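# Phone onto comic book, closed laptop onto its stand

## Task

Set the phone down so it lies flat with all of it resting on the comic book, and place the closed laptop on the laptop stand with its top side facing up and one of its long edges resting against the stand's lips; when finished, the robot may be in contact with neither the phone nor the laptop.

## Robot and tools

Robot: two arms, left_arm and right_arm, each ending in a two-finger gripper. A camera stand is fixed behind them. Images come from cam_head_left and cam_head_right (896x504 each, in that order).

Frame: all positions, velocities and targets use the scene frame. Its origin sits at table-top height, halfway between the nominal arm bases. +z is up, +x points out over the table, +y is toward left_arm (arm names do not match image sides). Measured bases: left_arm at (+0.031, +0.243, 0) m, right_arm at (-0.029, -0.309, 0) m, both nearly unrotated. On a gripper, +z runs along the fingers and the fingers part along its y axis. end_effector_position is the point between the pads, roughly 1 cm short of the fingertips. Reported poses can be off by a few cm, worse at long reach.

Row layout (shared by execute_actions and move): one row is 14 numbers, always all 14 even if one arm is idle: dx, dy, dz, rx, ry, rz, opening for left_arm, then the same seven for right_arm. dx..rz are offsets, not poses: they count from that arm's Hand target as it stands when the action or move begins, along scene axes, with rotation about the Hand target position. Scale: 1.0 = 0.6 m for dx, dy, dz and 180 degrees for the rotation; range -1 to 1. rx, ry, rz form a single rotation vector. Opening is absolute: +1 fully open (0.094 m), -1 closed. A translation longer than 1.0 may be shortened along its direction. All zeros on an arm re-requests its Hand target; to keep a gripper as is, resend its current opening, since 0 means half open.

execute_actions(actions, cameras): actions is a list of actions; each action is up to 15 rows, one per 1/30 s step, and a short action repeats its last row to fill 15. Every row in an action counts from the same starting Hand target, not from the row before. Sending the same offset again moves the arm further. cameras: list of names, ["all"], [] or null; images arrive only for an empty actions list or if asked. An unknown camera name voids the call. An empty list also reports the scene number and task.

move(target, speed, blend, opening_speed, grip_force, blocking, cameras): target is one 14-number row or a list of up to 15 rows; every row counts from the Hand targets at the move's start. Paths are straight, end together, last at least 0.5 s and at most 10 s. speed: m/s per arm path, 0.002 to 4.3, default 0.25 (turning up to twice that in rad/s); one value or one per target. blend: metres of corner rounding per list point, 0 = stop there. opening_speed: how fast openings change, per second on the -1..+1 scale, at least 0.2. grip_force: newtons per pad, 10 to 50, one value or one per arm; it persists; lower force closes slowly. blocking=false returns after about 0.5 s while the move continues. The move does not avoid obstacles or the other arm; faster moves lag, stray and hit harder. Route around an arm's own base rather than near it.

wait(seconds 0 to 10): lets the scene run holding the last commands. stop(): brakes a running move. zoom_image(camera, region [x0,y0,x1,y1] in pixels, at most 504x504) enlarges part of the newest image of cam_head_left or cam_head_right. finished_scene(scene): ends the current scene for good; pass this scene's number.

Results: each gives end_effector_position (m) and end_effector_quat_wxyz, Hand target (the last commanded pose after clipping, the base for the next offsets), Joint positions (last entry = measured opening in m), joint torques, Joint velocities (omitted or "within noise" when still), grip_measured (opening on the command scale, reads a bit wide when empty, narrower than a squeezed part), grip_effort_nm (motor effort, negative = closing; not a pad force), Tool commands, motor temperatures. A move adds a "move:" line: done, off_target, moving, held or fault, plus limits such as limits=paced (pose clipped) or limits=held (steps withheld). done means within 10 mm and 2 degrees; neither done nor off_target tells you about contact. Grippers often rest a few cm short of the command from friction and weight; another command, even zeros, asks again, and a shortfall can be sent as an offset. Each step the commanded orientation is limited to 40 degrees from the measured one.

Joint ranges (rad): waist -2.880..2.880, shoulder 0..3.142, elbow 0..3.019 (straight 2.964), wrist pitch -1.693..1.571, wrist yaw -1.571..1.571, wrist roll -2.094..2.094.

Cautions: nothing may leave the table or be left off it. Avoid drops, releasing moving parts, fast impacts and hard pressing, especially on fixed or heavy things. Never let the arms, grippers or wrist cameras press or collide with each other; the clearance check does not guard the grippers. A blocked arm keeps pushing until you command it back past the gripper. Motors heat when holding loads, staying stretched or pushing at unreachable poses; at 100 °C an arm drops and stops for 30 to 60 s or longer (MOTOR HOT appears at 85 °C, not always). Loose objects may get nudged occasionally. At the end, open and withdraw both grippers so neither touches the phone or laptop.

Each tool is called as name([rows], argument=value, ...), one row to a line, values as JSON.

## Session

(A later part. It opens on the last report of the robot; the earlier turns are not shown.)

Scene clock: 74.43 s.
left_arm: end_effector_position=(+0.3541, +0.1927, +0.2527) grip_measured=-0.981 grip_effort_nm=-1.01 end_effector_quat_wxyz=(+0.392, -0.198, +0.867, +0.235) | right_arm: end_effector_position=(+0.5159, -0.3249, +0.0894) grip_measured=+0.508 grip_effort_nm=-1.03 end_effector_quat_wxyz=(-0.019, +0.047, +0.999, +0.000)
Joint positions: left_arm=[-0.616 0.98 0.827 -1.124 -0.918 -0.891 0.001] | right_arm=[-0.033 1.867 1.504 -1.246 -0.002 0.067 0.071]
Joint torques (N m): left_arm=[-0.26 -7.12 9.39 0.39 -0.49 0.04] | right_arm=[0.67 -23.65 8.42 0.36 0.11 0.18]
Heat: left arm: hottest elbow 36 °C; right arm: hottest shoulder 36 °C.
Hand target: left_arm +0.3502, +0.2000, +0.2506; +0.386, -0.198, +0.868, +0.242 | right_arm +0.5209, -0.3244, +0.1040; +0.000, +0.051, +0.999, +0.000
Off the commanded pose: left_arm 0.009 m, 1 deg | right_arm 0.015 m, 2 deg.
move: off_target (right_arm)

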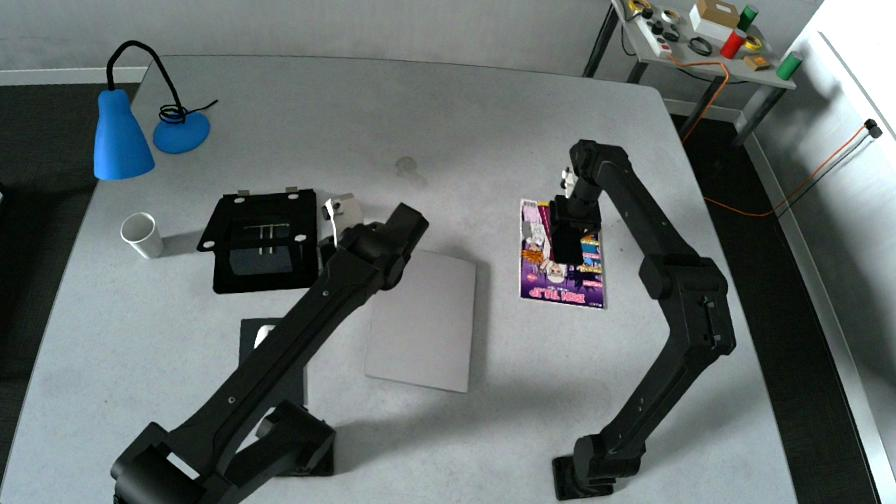

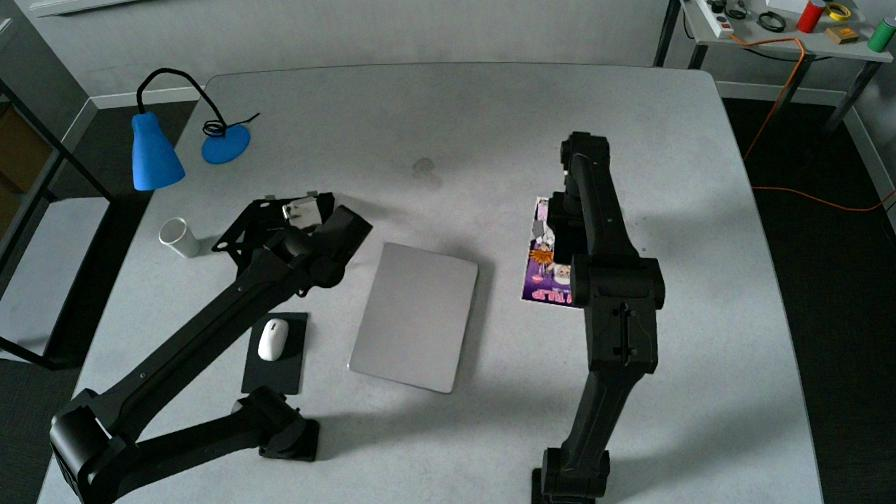

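move(target=[0,0,0,0,0,0,-1, 0.003,0,-0.17,0,0,0,0.3], speed=0.06, cameras=["all"])

zoom_image(camera="cam_head_left", region=[480, 170, 660, 330])

Scene clock: 78.63 s.
left_arm: end_effector_position=(+0.3541, +0.1927, +0.2527) grip_measured=-0.981 grip_effort_nm=-1.01 end_effector_quat_wxyz=(+0.392, -0.198, +0.867, +0.235) | right_arm: end_effector_position=(+0.5264, -0.3253, +0.0200) grip_measured=+0.508 grip_effort_nm=-1.04 end_effector_quat_wxyz=(+0.012, +0.048, +0.999, +0.001)
Joint positions: left_arm=[-0.616 0.98 0.827 -1.124 -0.918 -0.891 0.001] | right_arm=[-0.033 1.933 1.405 -1.018 -0.001 0.069 0.071]
Joint torques (N m): left_arm=[0.03 -6.77 9.44 0.17 -0.44 0.04] | right_arm=[0.79 -19.72 6.9 0.46 0.08 0.18]
Heat: left arm: hottest elbow 36 °C; right arm: hottest shoulder 37 °C.
Hand target: left_arm +0.3502, +0.2000, +0.2506; +0.386, -0.198, +0.868, +0.242 | right_arm +0.5225, -0.3243, +0.0018; +0.000, +0.051, +0.999, +0.000
Off the commanded pose: left_arm 0.009 m, 1 deg | right_arm 0.018 m, 1 deg.
move: off_target (right_arm)

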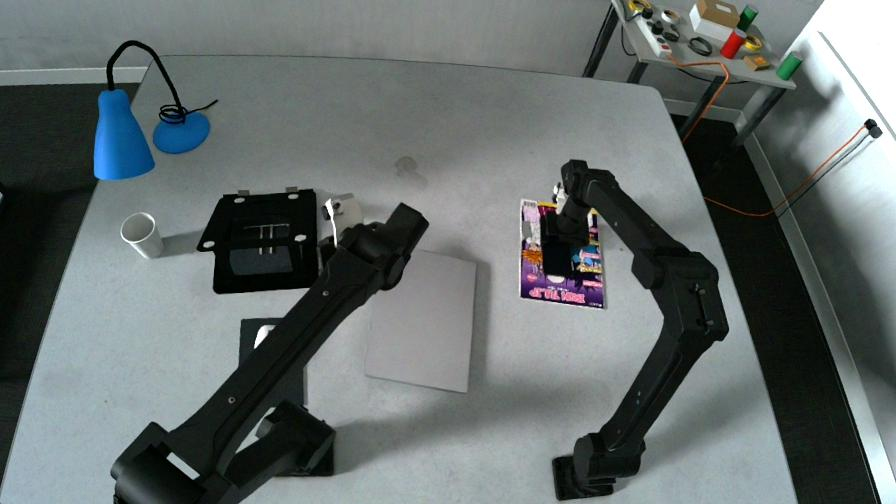

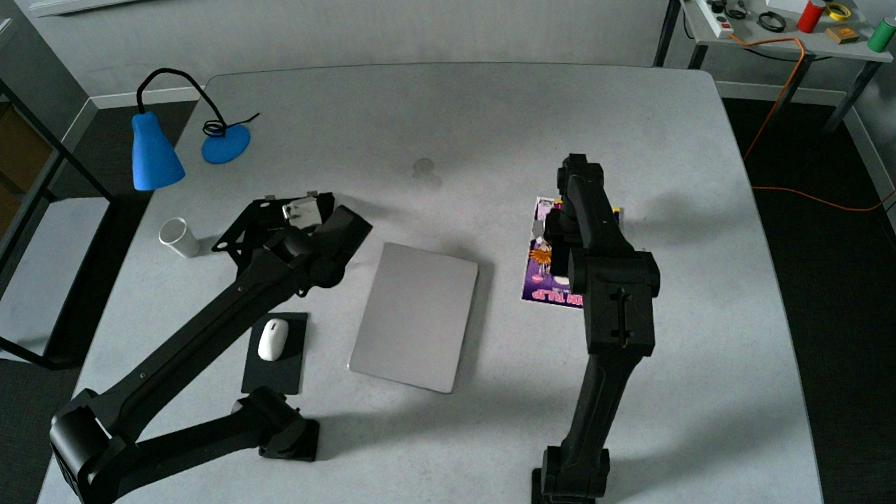

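Scaled by 2.800.

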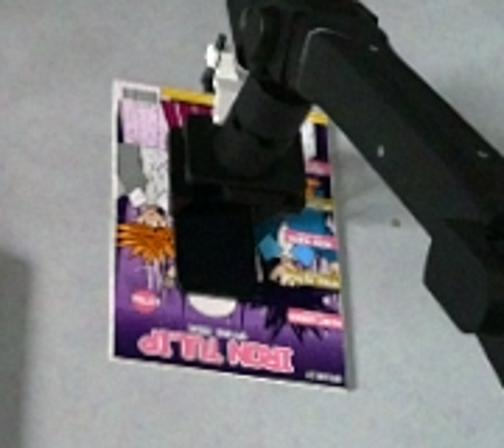

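move([
  [0,0,0,0,0,0,-1, 0,0,0.003,0,0,0,0.3],
  [0,0,0,0,0,0,-1, 0,0,0.003,0,0,0,0.95],
], opening_speed=0.4, speed=0.05)

move([
  [0,0,0,0,0,0,-1, 0,0,0.18,0,0,0,0.95],
  [0,0,0,0,0,0,-1, -0.05,-0.3,0.25,0,0,0,0.95],
], speed=0.15, blend=0.03, cameras=["all"])

zoom_image(camera="cam_head_left", region=[480, 170, 660, 330])

Scene clock: 84.60 s.
left_arm: end_effector_position=(+0.3541, +0.1927, +0.2527) grip_measured=-0.981 grip_effort_nm=-1.01 end_effector_quat_wxyz=(+0.392, -0.198, +0.867, +0.235) | right_arm: end_effector_position=(+0.5264, -0.3254, +0.0200) grip_measured=+0.948 grip_effort_nm=0.07 end_effector_quat_wxyz=(+0.012, +0.048, +0.999, +0.001)
Joint positions: left_arm=[-0.616 0.98 0.827 -1.124 -0.918 -0.891 0.001] | right_arm=[-0.033 1.933 1.405 -1.018 -0.001 0.069 0.092]
Joint torques (N m): left_arm=[-0.5 -6.95 9.37 0.46 -0.48 0.08] | right_arm=[0.67 -20.01 7.01 0.46 0.09 0.21]
Heat: left arm: hottest elbow 36 °C; right arm: hottest shoulder 37 °C.
Hand target: left_arm +0.3502, +0.2000, +0.2506; +0.386, -0.198, +0.868, +0.242 | right_arm +0.5225, -0.3244, +0.0036; +0.000, +0.051, +0.999, +0.000
Off the commanded pose: left_arm 0.009 m, 1 deg | right_arm 0.017 m, 1 deg.
move: off_target (right_arm); target 2's new opening was sent with right_arm's hand 0.017 m and 1 deg from that target

Scene clock: 87.37 s.
left_arm: end_effector_position=(+0.3541, +0.1927, +0.2527) grip_measured=-0.981 grip_effort_nm=-1.01 end_effector_quat_wxyz=(+0.392, -0.198, +0.867, +0.235) | right_arm: end_effector_position=(+0.4762, -0.4966, +0.1338) grip_measured=+0.949 grip_effort_nm=0.07 end_effector_quat_wxyz=(-0.022, +0.053, +0.998, +0.005)
Joint positions: left_arm=[-0.616 0.98 0.827 -1.124 -0.918 -0.891 0.001] | right_arm=[-0.358 1.819 1.556 -1.353 0.003 -0.247 0.092]
Joint torques (N m): left_arm=[0.09 -7.3 9.39 0.4 -0.42 0.07] | right_arm=[0.38 -21.19 12.56 -0.31 -0.05 0.06]
Heat: left arm: hottest elbow 36 °C; right arm: hottest shoulder 37 °C.
Hand target: left_arm +0.3502, +0.2000, +0.2506; +0.386, -0.198, +0.868, +0.242 | right_arm +0.4926, -0.5043, +0.1536; +0.000, +0.051, +0.999, +0.000
Off the commanded pose: left_arm 0.009 m, 1 deg | right_arm 0.027 m, 3 deg.
move: off_target (right_arm)

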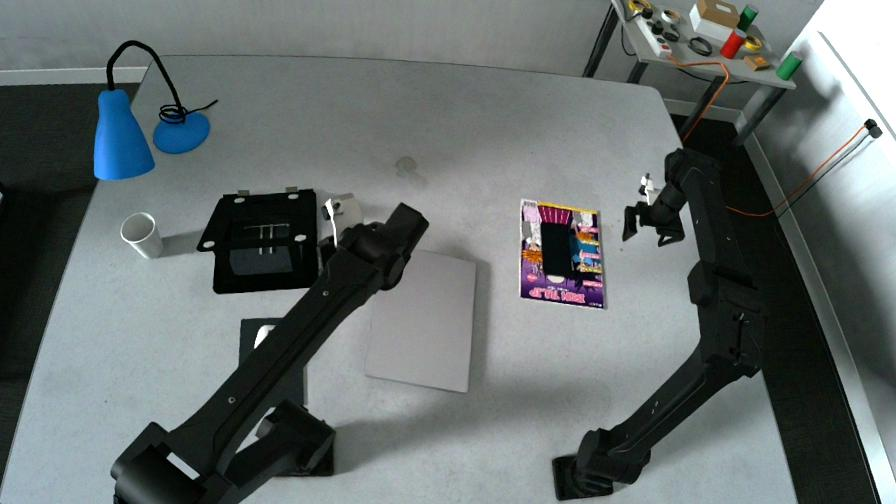

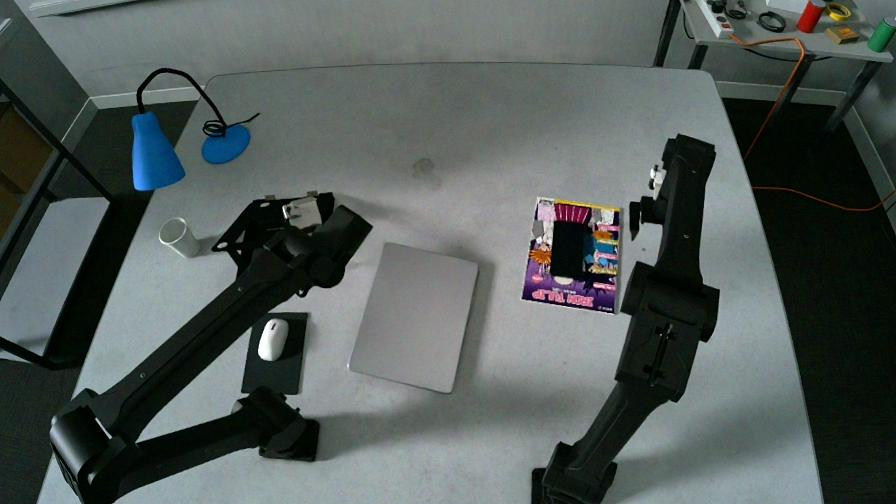

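Scaled by 2.800.

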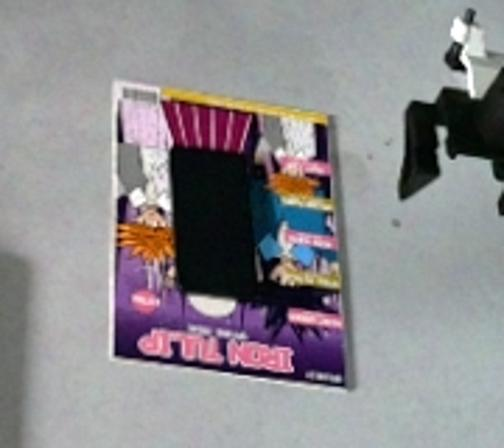

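move(target=[-0.108,0.017,-0.03,-0.525,0.0348,-0.181,0.3,0,0,0,0,0,0,0.9], speed=0.25, cameras=["all"])

Scene clock: 109.00 s.
left_arm: end_effector_position=(+0.2826, +0.2053, +0.2300) grip_measured=+0.298 grip_effort_nm=0.13 end_effector_quat_wxyz=(+0.120, -0.174, +0.802, -0.559) | right_arm: end_effector_position=(+0.4762, -0.4965, +0.1338) grip_measured=+0.901 grip_effort_nm=-0.08 end_effector_quat_wxyz=(-0.022, +0.053, +0.998, +0.005)
Joint positions: left_arm=[0.516 1.01 0.672 -1.544 1.198 0.329 0.061] | right_arm=[-0.358 1.819 1.556 -1.353 0.003 -0.248 0.089]
Joint torques (N m): left_arm=[-0.26 -4.19 9.96 -0.53 0.65 0.18] | right_arm=[0.32 -21.07 12.53 -0.29 -0.05 0.09]
Motor temperatures (°C): left_arm=[23 26 36 24 27 23 29] | right_arm=[26 39 41 25 24 23 25]
Heat: left arm: hottest elbow 36 °C; right arm: hottest elbow 41 °C.
Hand target: left_arm +0.2854, +0.2103, +0.2325; +0.123, -0.179, +0.800, -0.560 | right_arm +0.4926, -0.5043, +0.1536; +0.000, +0.051, +0.999, +0.000
Off the commanded pose: left_arm 0.006 m, 1 deg | right_arm 0.027 m, 3 deg.
move: off_target (right_arm)

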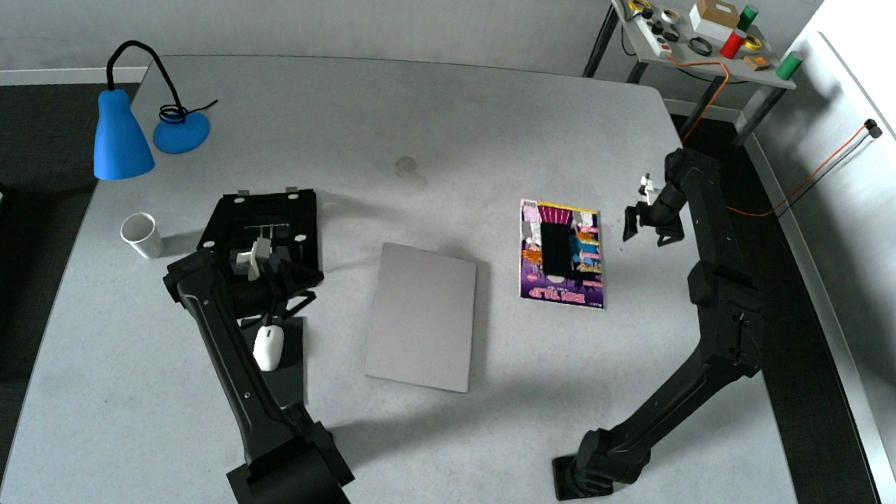

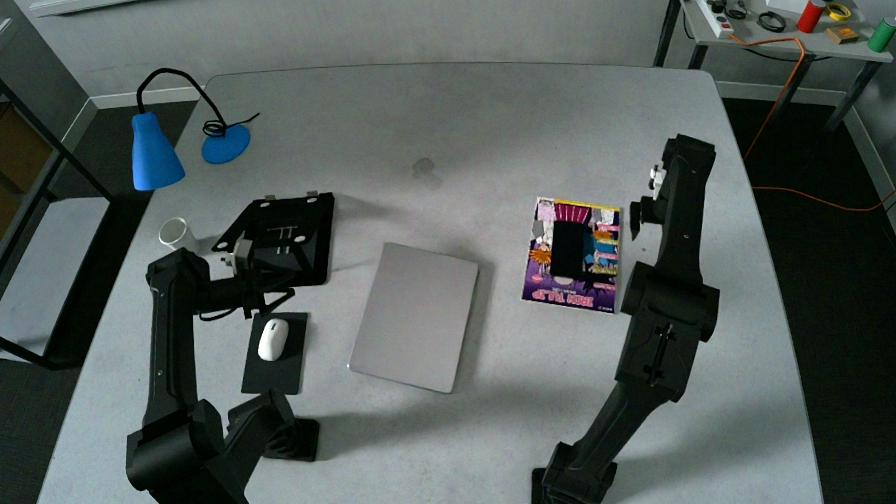

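move(target=[0.008,-0.04,-0.285,0,0,0,0.3,0,0,0,0,0,0,0.9], speed=0.12, cameras=["all"])

zoom_image(camera="cam_head_left", region=[180, 200, 440, 400])

zoom_image(camera="cam_head_right", region=[200, 200, 460, 400])

Scene clock: 118.77 s.
left_arm: end_effector_position=(+0.2929, +0.1915, +0.0631) grip_measured=+0.298 grip_effort_nm=0.13 end_effector_quat_wxyz=(+0.129, -0.181, +0.800, -0.557) | right_arm: end_effector_position=(+0.4762, -0.4965, +0.1338) grip_measured=+0.901 grip_effort_nm=-0.08 end_effector_quat_wxyz=(-0.022, +0.053, +0.998, +0.005)
Joint positions: left_arm=[0.438 1.351 0.368 -0.634 1.218 0.054 0.061] | right_arm=[-0.358 1.819 1.556 -1.353 0.003 -0.248 0.089]
Joint torques (N m): left_arm=[-1.85 -7.12 4.94 0.81 0.68 0.03] | right_arm=[0.26 -21.01 12.55 -0.28 -0.06 0.09]
Heat: left arm: hottest elbow 36 °C; right arm: hottest elbow 42 °C.
Hand target: left_arm +0.2902, +0.1862, +0.0615; +0.123, -0.178, +0.800, -0.560 | right_arm +0.4926, -0.5043, +0.1536; +0.000, +0.051, +0.999, +0.000
Off the commanded pose: left_arm 0.006 m, 1 deg | right_arm 0.027 m, 3 deg.
move: off_target (right_arm)

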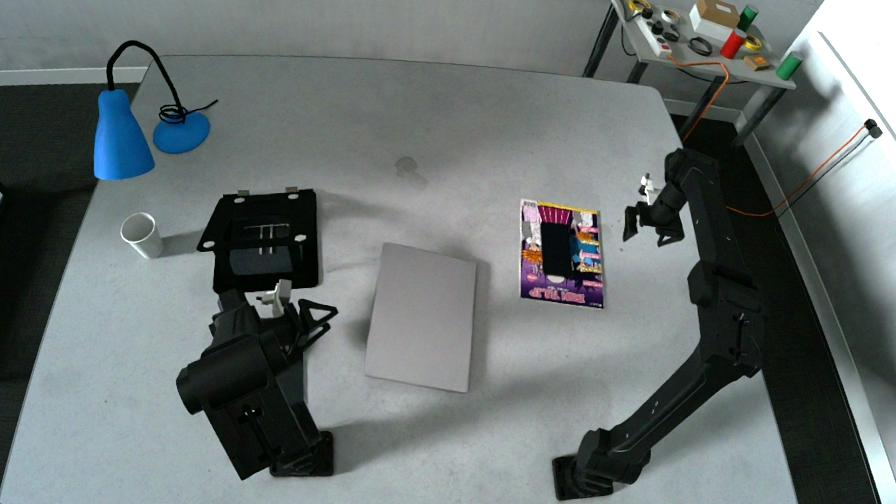

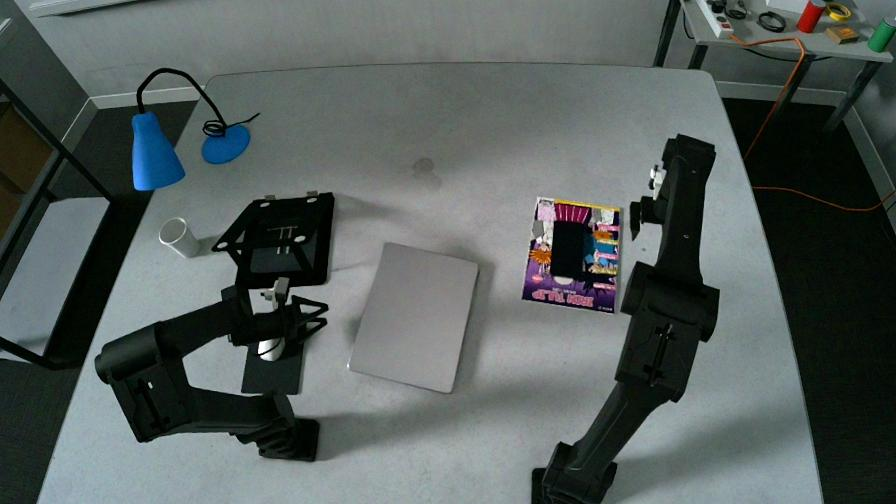

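Scaled by 1.938.

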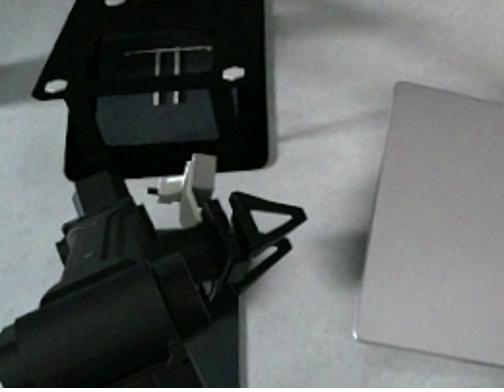

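Scaled by 1.938.

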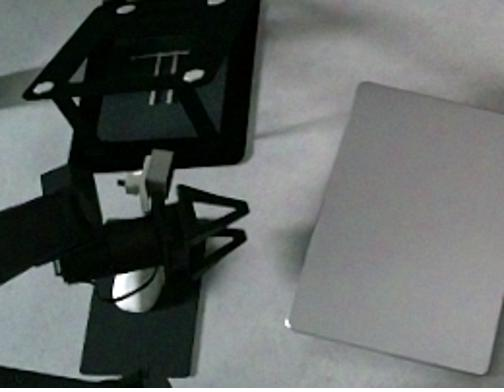

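move([
  [0.0,-0.05,-0.05,0,0,0,0.3,0,0,0,0,0,0,0.9],
  [0.0,-0.075,-0.054,0,0,0,0.3,0,0,0,0,0,0,0.9],
], speed=0.08, cameras=["all"])

zoom_image(camera="cam_head_left", region=[280, 240, 440, 360])

zoom_image(camera="cam_head_right", region=[280, 240, 440, 360])

Scene clock: 126.57 s.
left_arm: end_effector_position=(+0.2963, +0.1467, +0.0341) grip_measured=+0.298 grip_effort_nm=0.12 end_effector_quat_wxyz=(+0.134, -0.177, +0.798, -0.561) | right_arm: end_effector_position=(+0.4762, -0.4965, +0.1338) grip_measured=+0.901 grip_effort_nm=-0.08 end_effector_quat_wxyz=(-0.022, +0.053, +0.998, +0.005)
Joint positions: left_arm=[0.233 1.416 0.207 0.128 1.18 -0.507 0.061] | right_arm=[-0.358 1.819 1.556 -1.353 0.003 -0.248 0.089]
Joint torques (N m): left_arm=[-3.08 -5.42 3.3 1.21 0.22 0] | right_arm=[0.32 -20.95 12.56 -0.31 -0.05 0.09]
Heat: left arm: hottest elbow 36 °C; right arm: hottest elbow 43 °C.
Hand target: left_arm +0.2902, +0.1413, +0.0291; +0.123, -0.179, +0.800, -0.560 | right_arm +0.4926, -0.5043, +0.1536; +0.000, +0.051, +0.999, +0.000
Off the commanded pose: left_arm 0.010 m, 1 deg | right_arm 0.027 m, 3 deg.
move: off_target (right_arm)

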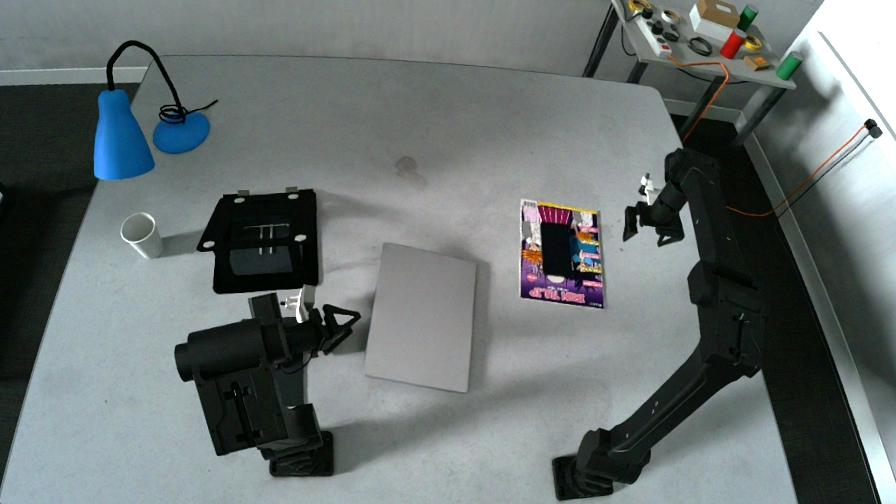

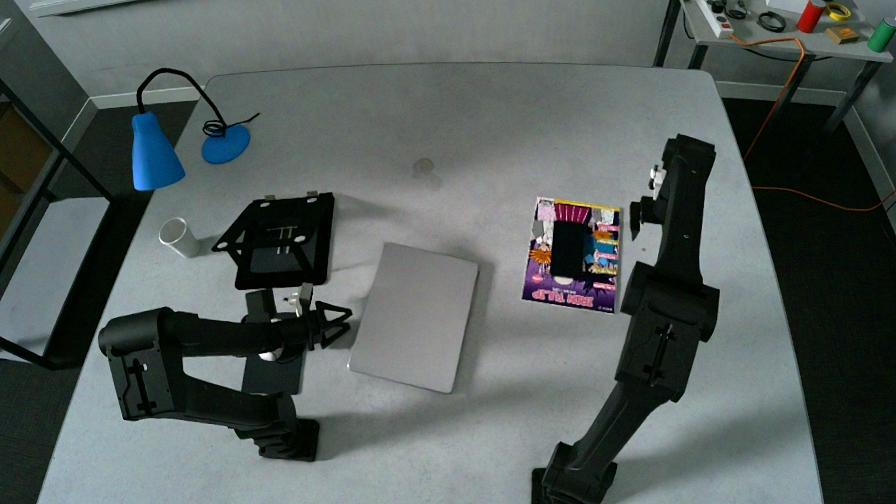

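Scaled by 3.150.

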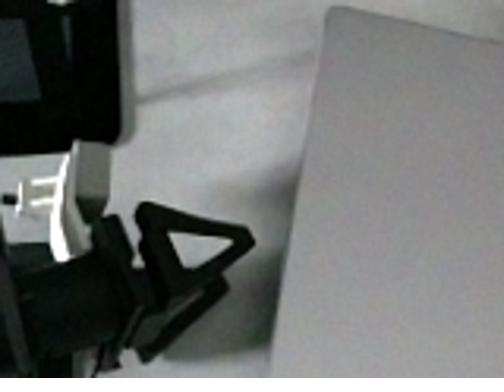

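Scaled by 3.150.

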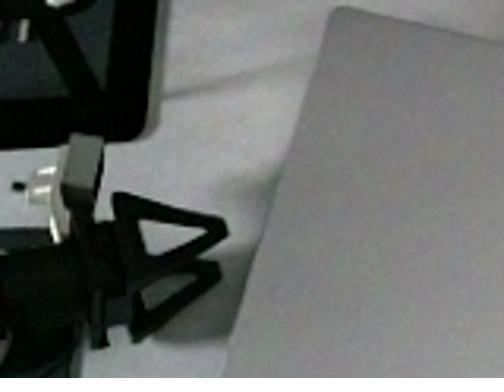

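move(target=[0.01,-0.105,0.0,0,0,0,0.3,0,0,0,0,0,0,0.9], speed=0.05, cameras=["all"])

zoom_image(camera="cam_head_left", region=[280, 240, 440, 360])

zoom_image(camera="cam_head_right", region=[280, 240, 440, 360])

Scene clock: 132.97 s.
left_arm: end_effector_position=(+0.3046, +0.0823, +0.0356) grip_measured=+0.298 grip_effort_nm=0.13 end_effector_quat_wxyz=(+0.137, -0.174, +0.797, -0.562) | right_arm: end_effector_position=(+0.4762, -0.4965, +0.1338) grip_measured=+0.901 grip_effort_nm=-0.08 end_effector_quat_wxyz=(-0.022, +0.053, +0.998, +0.005)
Joint positions: left_arm=[-0.09 1.524 0.138 0.767 0.962 -1.018 0.061] | right_arm=[-0.358 1.819 1.556 -1.353 0.003 -0.248 0.089]
Joint torques (N m): left_arm=[-2.78 -5.36 2.21 1.69 0.02 0.04] | right_arm=[0.32 -21.07 12.55 -0.27 -0.05 0.09]
Heat: left arm: hottest elbow 35 °C; right arm: hottest elbow 44 °C.
Hand target: left_arm +0.2961, +0.0783, +0.0291; +0.123, -0.178, +0.800, -0.560 | right_arm +0.4926, -0.5043, +0.1536; +0.000, +0.051, +0.999, +0.000
Off the commanded pose: left_arm 0.011 m, 2 deg | right_arm 0.027 m, 3 deg.
move: off_target (left_arm, right_arm)

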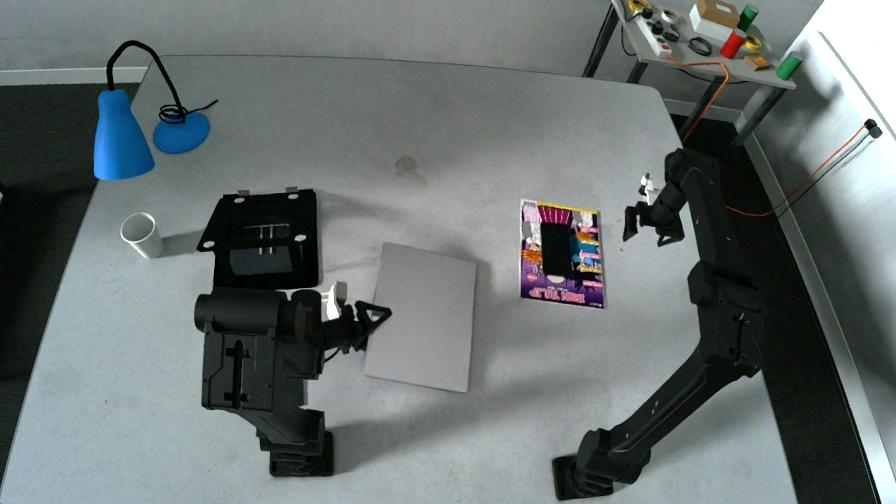

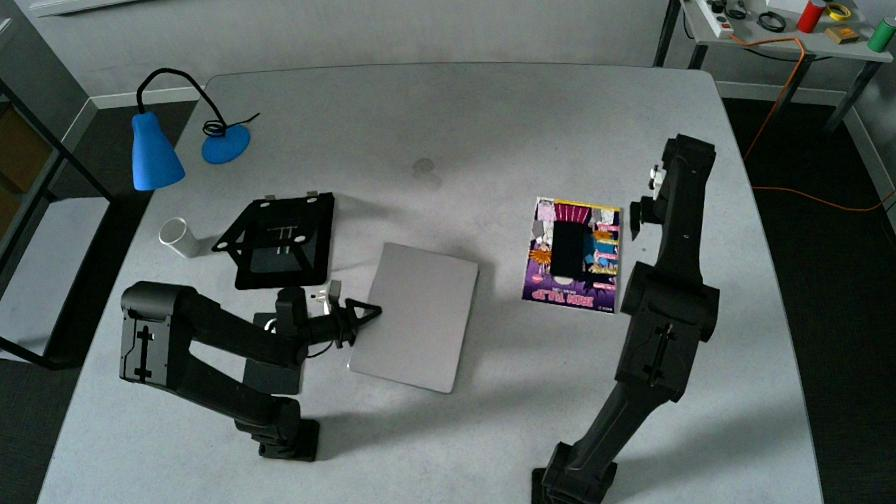

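Scaled by 3.150.

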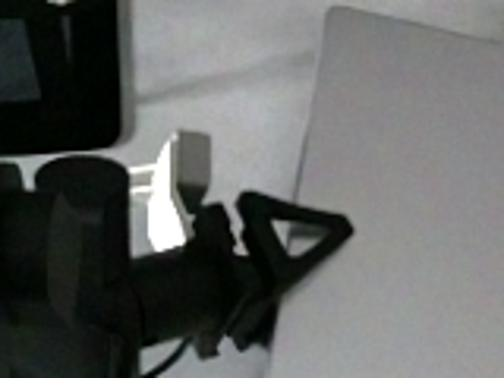

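Scaled by 3.150.

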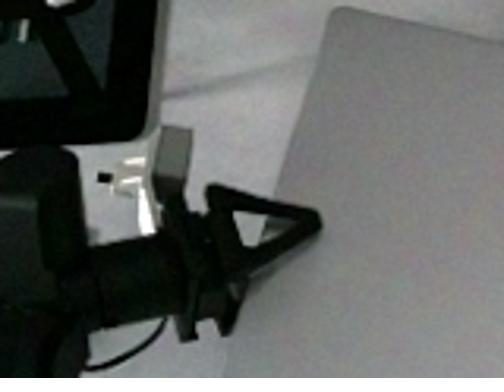

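move([
  [0.014,0.007,0.01,0,0,0,0.3,0,0,0,0,0,0,0.9],
  [0.014,0.007,0.01,0,0,0,-1,0,0,0,0,0,0,0.9],
], speed=0.05, grip_force=20, opening_speed=0.3, cameras=["all"])

Scene clock: 141.23 s.
left_arm: end_effector_position=(+0.3011, +0.0796, +0.0404) grip_measured=-0.463 grip_effort_nm=-0.45 end_effector_quat_wxyz=(+0.130, -0.158, +0.798, -0.566) | right_arm: end_effector_position=(+0.4762, -0.4965, +0.1338) grip_measured=+0.901 grip_effort_nm=-0.08 end_effector_quat_wxyz=(-0.022, +0.053, +0.998, +0.005)
Joint positions: left_arm=[-0.09 1.491 0.143 0.712 0.993 -0.987 0.025] | right_arm=[-0.358 1.819 1.556 -1.353 0.003 -0.248 0.089]
Joint torques (N m): left_arm=[-0.26 -6.12 4.36 0.91 -0.41 -0.07] | right_arm=[0.32 -21.01 12.53 -0.31 -0.05 0.08]
Heat: left arm: hottest elbow 35 °C; right arm: hottest elbow 45 °C.
Hand target: left_arm +0.3046, +0.0824, +0.0352; +0.123, -0.178, +0.800, -0.560 | right_arm +0.4926, -0.5043, +0.1536; +0.000, +0.051, +0.999, +0.000
Off the commanded pose: left_arm 0.007 m, 3 deg | right_arm 0.027 m, 3 deg.
grip_force (N): 20, 20
move: off_target (left_arm, right_arm)

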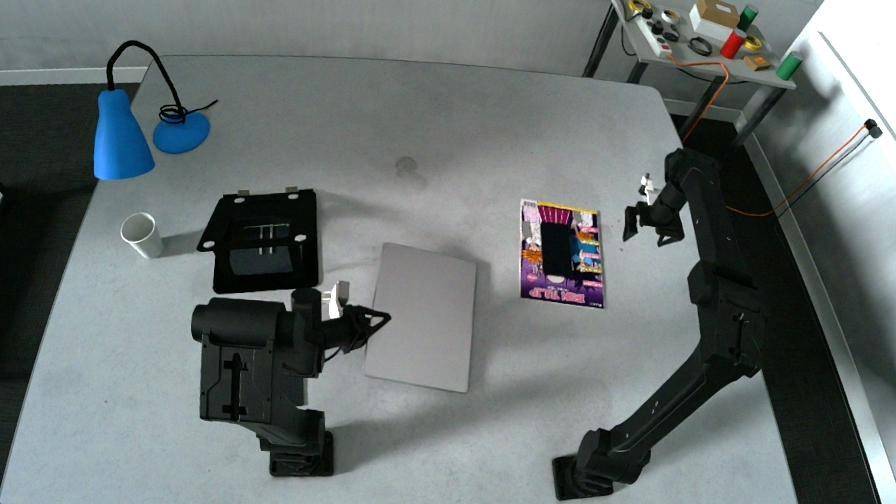

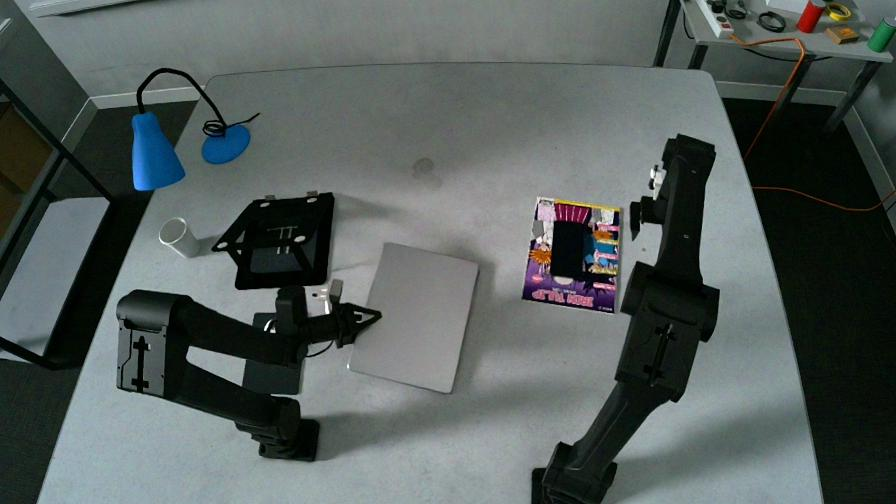

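move(target=[0.0,0.0,0.10,-0.09,-0.042,0,-1,0,0,0,0,0,0,0.9], speed=0.06, grip_force=30, cameras=[])

move(target=[0.0,0.0,0.1,0,0,0,-1,0,0,0,0,0,0,0.9], speed=0.08, grip_force=50, cameras=["all"])

zoom_image(camera="cam_head_left", region=[250, 200, 510, 420])

Scene clock: 147.97 s.
left_arm: end_effector_position=(+0.2966, +0.0806, +0.0698) grip_measured=-0.611 grip_effort_nm=-0.64 end_effector_quat_wxyz=(+0.114, -0.190, +0.721, -0.657) | right_arm: end_effector_position=(+0.4762, -0.4965, +0.1338) grip_measured=+0.901 grip_effort_nm=-0.08 end_effector_quat_wxyz=(-0.022, +0.053, +0.998, +0.005)
Joint positions: left_arm=[-0.052 1.779 0.091 1.437 1.105 -1.431 0.018] | right_arm=[-0.358 1.819 1.556 -1.353 0.003 -0.248 0.089]
Joint torques (N m): left_arm=[-0.73 -11.4 1.26 4.63 0.87 -0.23] | right_arm=[0.32 -21.19 12.55 -0.29 -0.05 0.08]
Heat: left arm: hottest elbow 35 °C; right arm: hottest elbow 45 °C.
Hand target: left_arm +0.3046, +0.0825, +0.0951; +0.149, -0.157, +0.703, -0.677 | right_arm +0.4926, -0.5043, +0.1536; +0.000, +0.051, +0.999, +0.000
Off the commanded pose: left_arm 0.027 m, 6 deg | right_arm 0.027 m, 3 deg.
grip_force (N): 30, 30
move: off_target (left_arm, right_arm)
No camera images: "cameras" was empty.

Scene clock: 149.93 s.
left_arm: end_effector_position=(+0.2910, +0.0811, +0.1189) grip_measured=-0.625 grip_effort_nm=-1.01 end_effector_quat_wxyz=(+0.105, -0.204, +0.715, -0.660) | right_arm: end_effector_position=(+0.4762, -0.4965, +0.1338) grip_measured=+0.901 grip_effort_nm=-0.08 end_effector_quat_wxyz=(-0.022, +0.053, +0.998, +0.005)
Joint positions: left_arm=[-0.052 1.29 0.075 0.977 1.1 -1.478 0.018] | right_arm=[-0.358 1.819 1.556 -1.353 0.003 -0.248 0.089]
Joint torques (N m): left_arm=[-0.97 -10.7 8.27 3.41 0.76 -0.02] | right_arm=[0.32 -21.01 12.52 -0.28 -0.05 0.08]
Motor temperatures (°C): left_arm=[22 25 35 24 27 24 28] | right_arm=[26 40 46 25 24 23 25]
Heat: left arm: hottest elbow 35 °C; right arm: hottest elbow 46 °C.
Hand target: left_arm +0.3045, +0.0825, +0.1550; +0.149, -0.157, +0.703, -0.677 | right_arm +0.4926, -0.5043, +0.1536; +0.000, +0.051, +0.999, +0.000
Off the commanded pose: left_arm 0.039 m, 8 deg | right_arm 0.027 m, 3 deg.
move: off_target (left_arm, right_arm)

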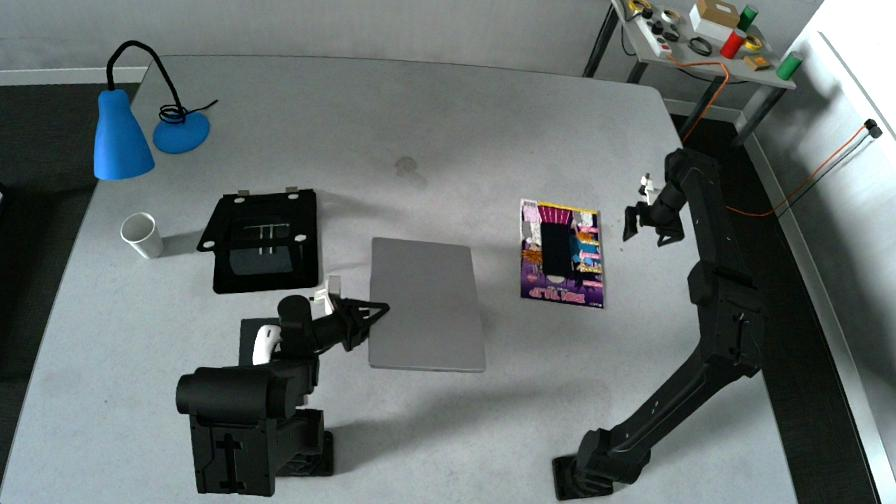

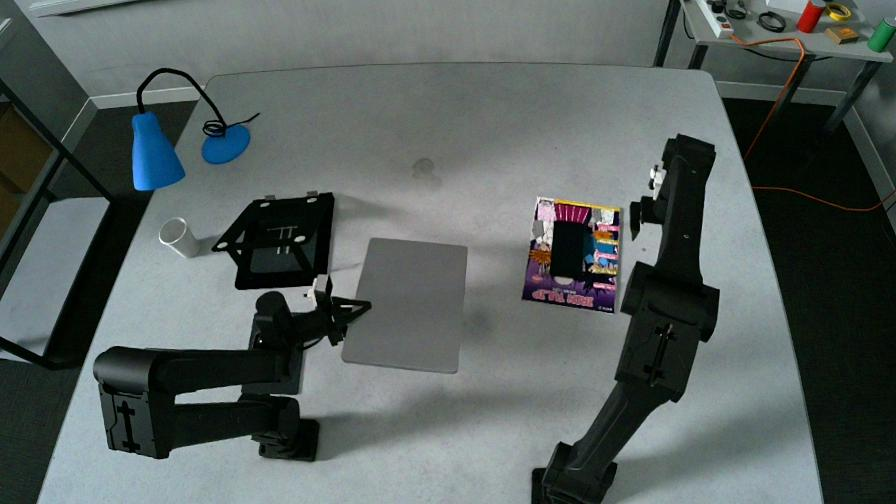

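Scaled by 1.938.

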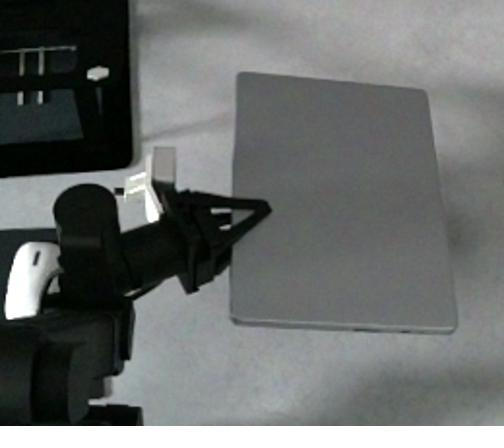

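move(target=[0.0,0.0,0.33,0,0,0,-1,0,0,0,0,0,0,0.9], speed=0.1)

move(target=[0.0,0.0,0.2,0,0,0,-1,0,0,0,0,0,0,0.9], speed=0.1, cameras=["all"])

zoom_image(camera="cam_head_left", region=[230, 180, 530, 420])

Scene clock: 154.70 s.
left_arm: end_effector_position=(+0.2730, +0.0840, +0.2267) grip_measured=-0.625 grip_effort_nm=-1.01 end_effector_quat_wxyz=(+0.063, -0.248, +0.723, -0.642) | right_arm: end_effector_position=(+0.4762, -0.4965, +0.1338) grip_measured=+0.901 grip_effort_nm=-0.08 end_effector_quat_wxyz=(-0.022, +0.053, +0.998, +0.005)
Joint positions: left_arm=[-0.042 0.549 0.277 -0.107 1.1 -1.463 0.018] | right_arm=[-0.358 1.819 1.556 -1.353 0.003 -0.248 0.089]
Joint torques (N m): left_arm=[-0.32 -4.42 -27.1 3.22 1.5 -0.08] | right_arm=[0.32 -21.01 12.53 -0.29 -0.05 0.08]
Heat: left arm: hottest elbow 36 °C; right arm: hottest elbow 46 °C.
Hand target: left_arm +0.3045, +0.0825, +0.3531; +0.149, -0.157, +0.703, -0.677 | right_arm +0.4926, -0.5043, +0.1536; +0.000, +0.051, +0.999, +0.000
Off the commanded pose: left_arm 0.130 m, 15 deg | right_arm 0.027 m, 3 deg.
move: off_target (left_arm, right_arm)

Scene clock: 156.87 s.
left_arm: end_effector_position=(+0.2973, +0.0883, +0.3418) grip_measured=-0.625 grip_effort_nm=-1.01 end_effector_quat_wxyz=(+0.066, -0.250, +0.720, -0.644) | right_arm: end_effector_position=(+0.4762, -0.4965, +0.1338) grip_measured=+0.901 grip_effort_nm=-0.08 end_effector_quat_wxyz=(-0.022, +0.053, +0.998, +0.005)
Joint positions: left_arm=[-0.02 0.583 0.587 -0.381 1.114 -1.461 0.018] | right_arm=[-0.358 1.819 1.556 -1.353 0.003 -0.248 0.089]
Joint torques (N m): left_arm=[-0.97 -5.36 -26.33 3.11 1.28 -0.11] | right_arm=[0.26 -21.01 12.53 -0.31 -0.06 0.08]
Heat: left arm: hottest elbow 38 °C; right arm: hottest elbow 46 °C.
Hand target: left_arm +0.3046, +0.0825, +0.4731; +0.149, -0.157, +0.703, -0.677 | right_arm +0.4926, -0.5043, +0.1536; +0.000, +0.051, +0.999, +0.000
Off the commanded pose: left_arm 0.132 m, 15 deg | right_arm 0.027 m, 3 deg.
move: off_target (left_arm, right_arm)

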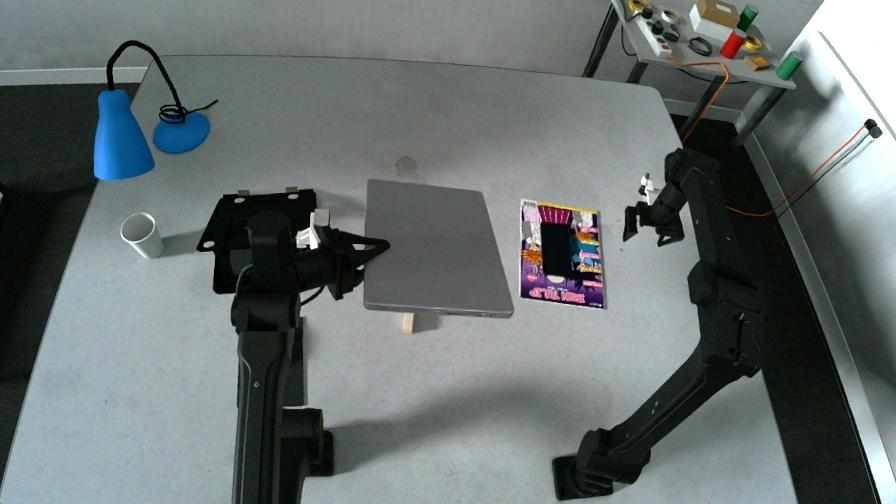

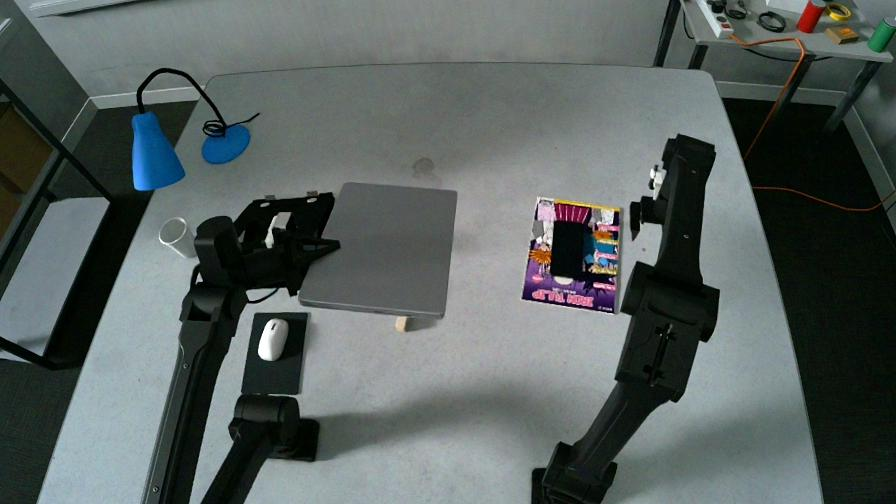

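Scaled by 1.680.

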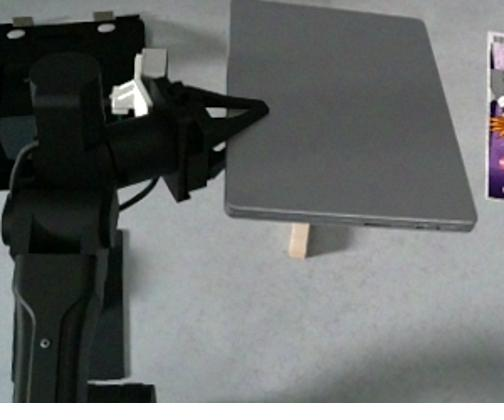

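move(target=[0.242,0.479,0.0,-0.003,-0.0133,0.519,-1,0,0,0,0,0,0,0.9], speed=0.15, cameras=["all"])

zoom_image(camera="cam_head_left", region=[120, 60, 420, 320])

zoom_image(camera="cam_head_right", region=[140, 60, 440, 320])

Scene clock: 172.87 s.
left_arm: end_effector_position=(+0.3991, +0.3621, +0.2839) grip_measured=-0.626 grip_effort_nm=-1.00 end_effector_quat_wxyz=(-0.503, +0.684, -0.469, +0.243) | right_arm: end_effector_position=(+0.4762, -0.4965, +0.1338) grip_measured=+0.901 grip_effort_nm=-0.08 end_effector_quat_wxyz=(-0.022, +0.053, +0.998, +0.005)
Joint positions: left_arm=[0.144 0.733 0.587 -0.262 -0.321 -1.556 0.018] | right_arm=[-0.358 1.819 1.556 -1.353 0.003 -0.248 0.089]
Joint torques (N m): left_arm=[-2.26 -10.11 -25.84 6.83 -0.51 -0.13] | right_arm=[0.32 -21.01 12.55 -0.29 -0.05 0.08]
Motor temperatures (°C): left_arm=[22 25 46 24 28 24 29] | right_arm=[26 41 47 25 24 23 25]
Heat: left arm: hottest elbow 46 °C; right arm: hottest elbow 47 °C.
Hand target: left_arm +0.4498, +0.3699, +0.4732; -0.608, +0.607, -0.362, +0.362 | right_arm +0.4926, -0.5043, +0.1536; +0.000, +0.051, +0.999, +0.000
Off the commanded pose: left_arm 0.196 m, 24 deg | right_arm 0.027 m, 3 deg.
move: off_target (left_arm, right_arm)

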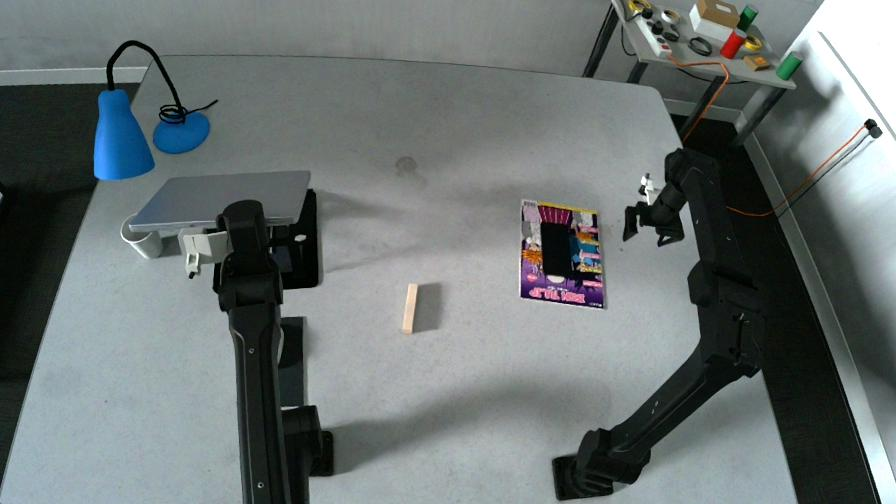

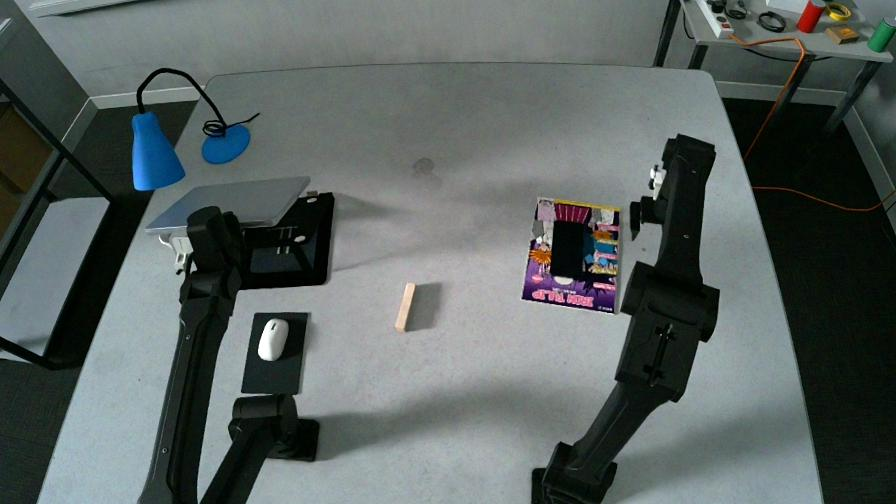

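Scaled by 1.680.

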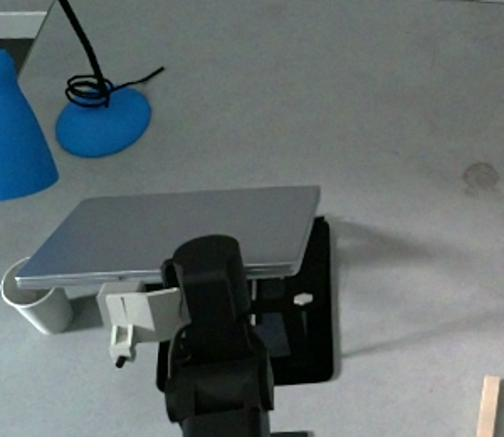

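Scaled by 1.680.

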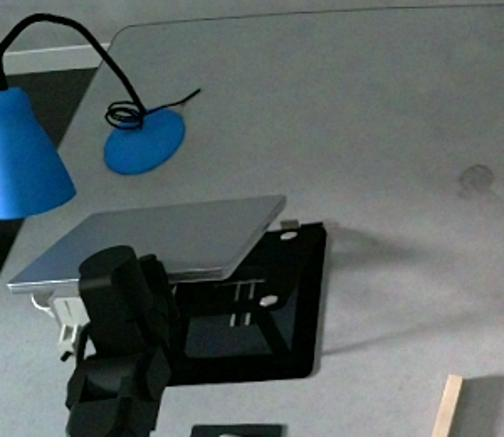

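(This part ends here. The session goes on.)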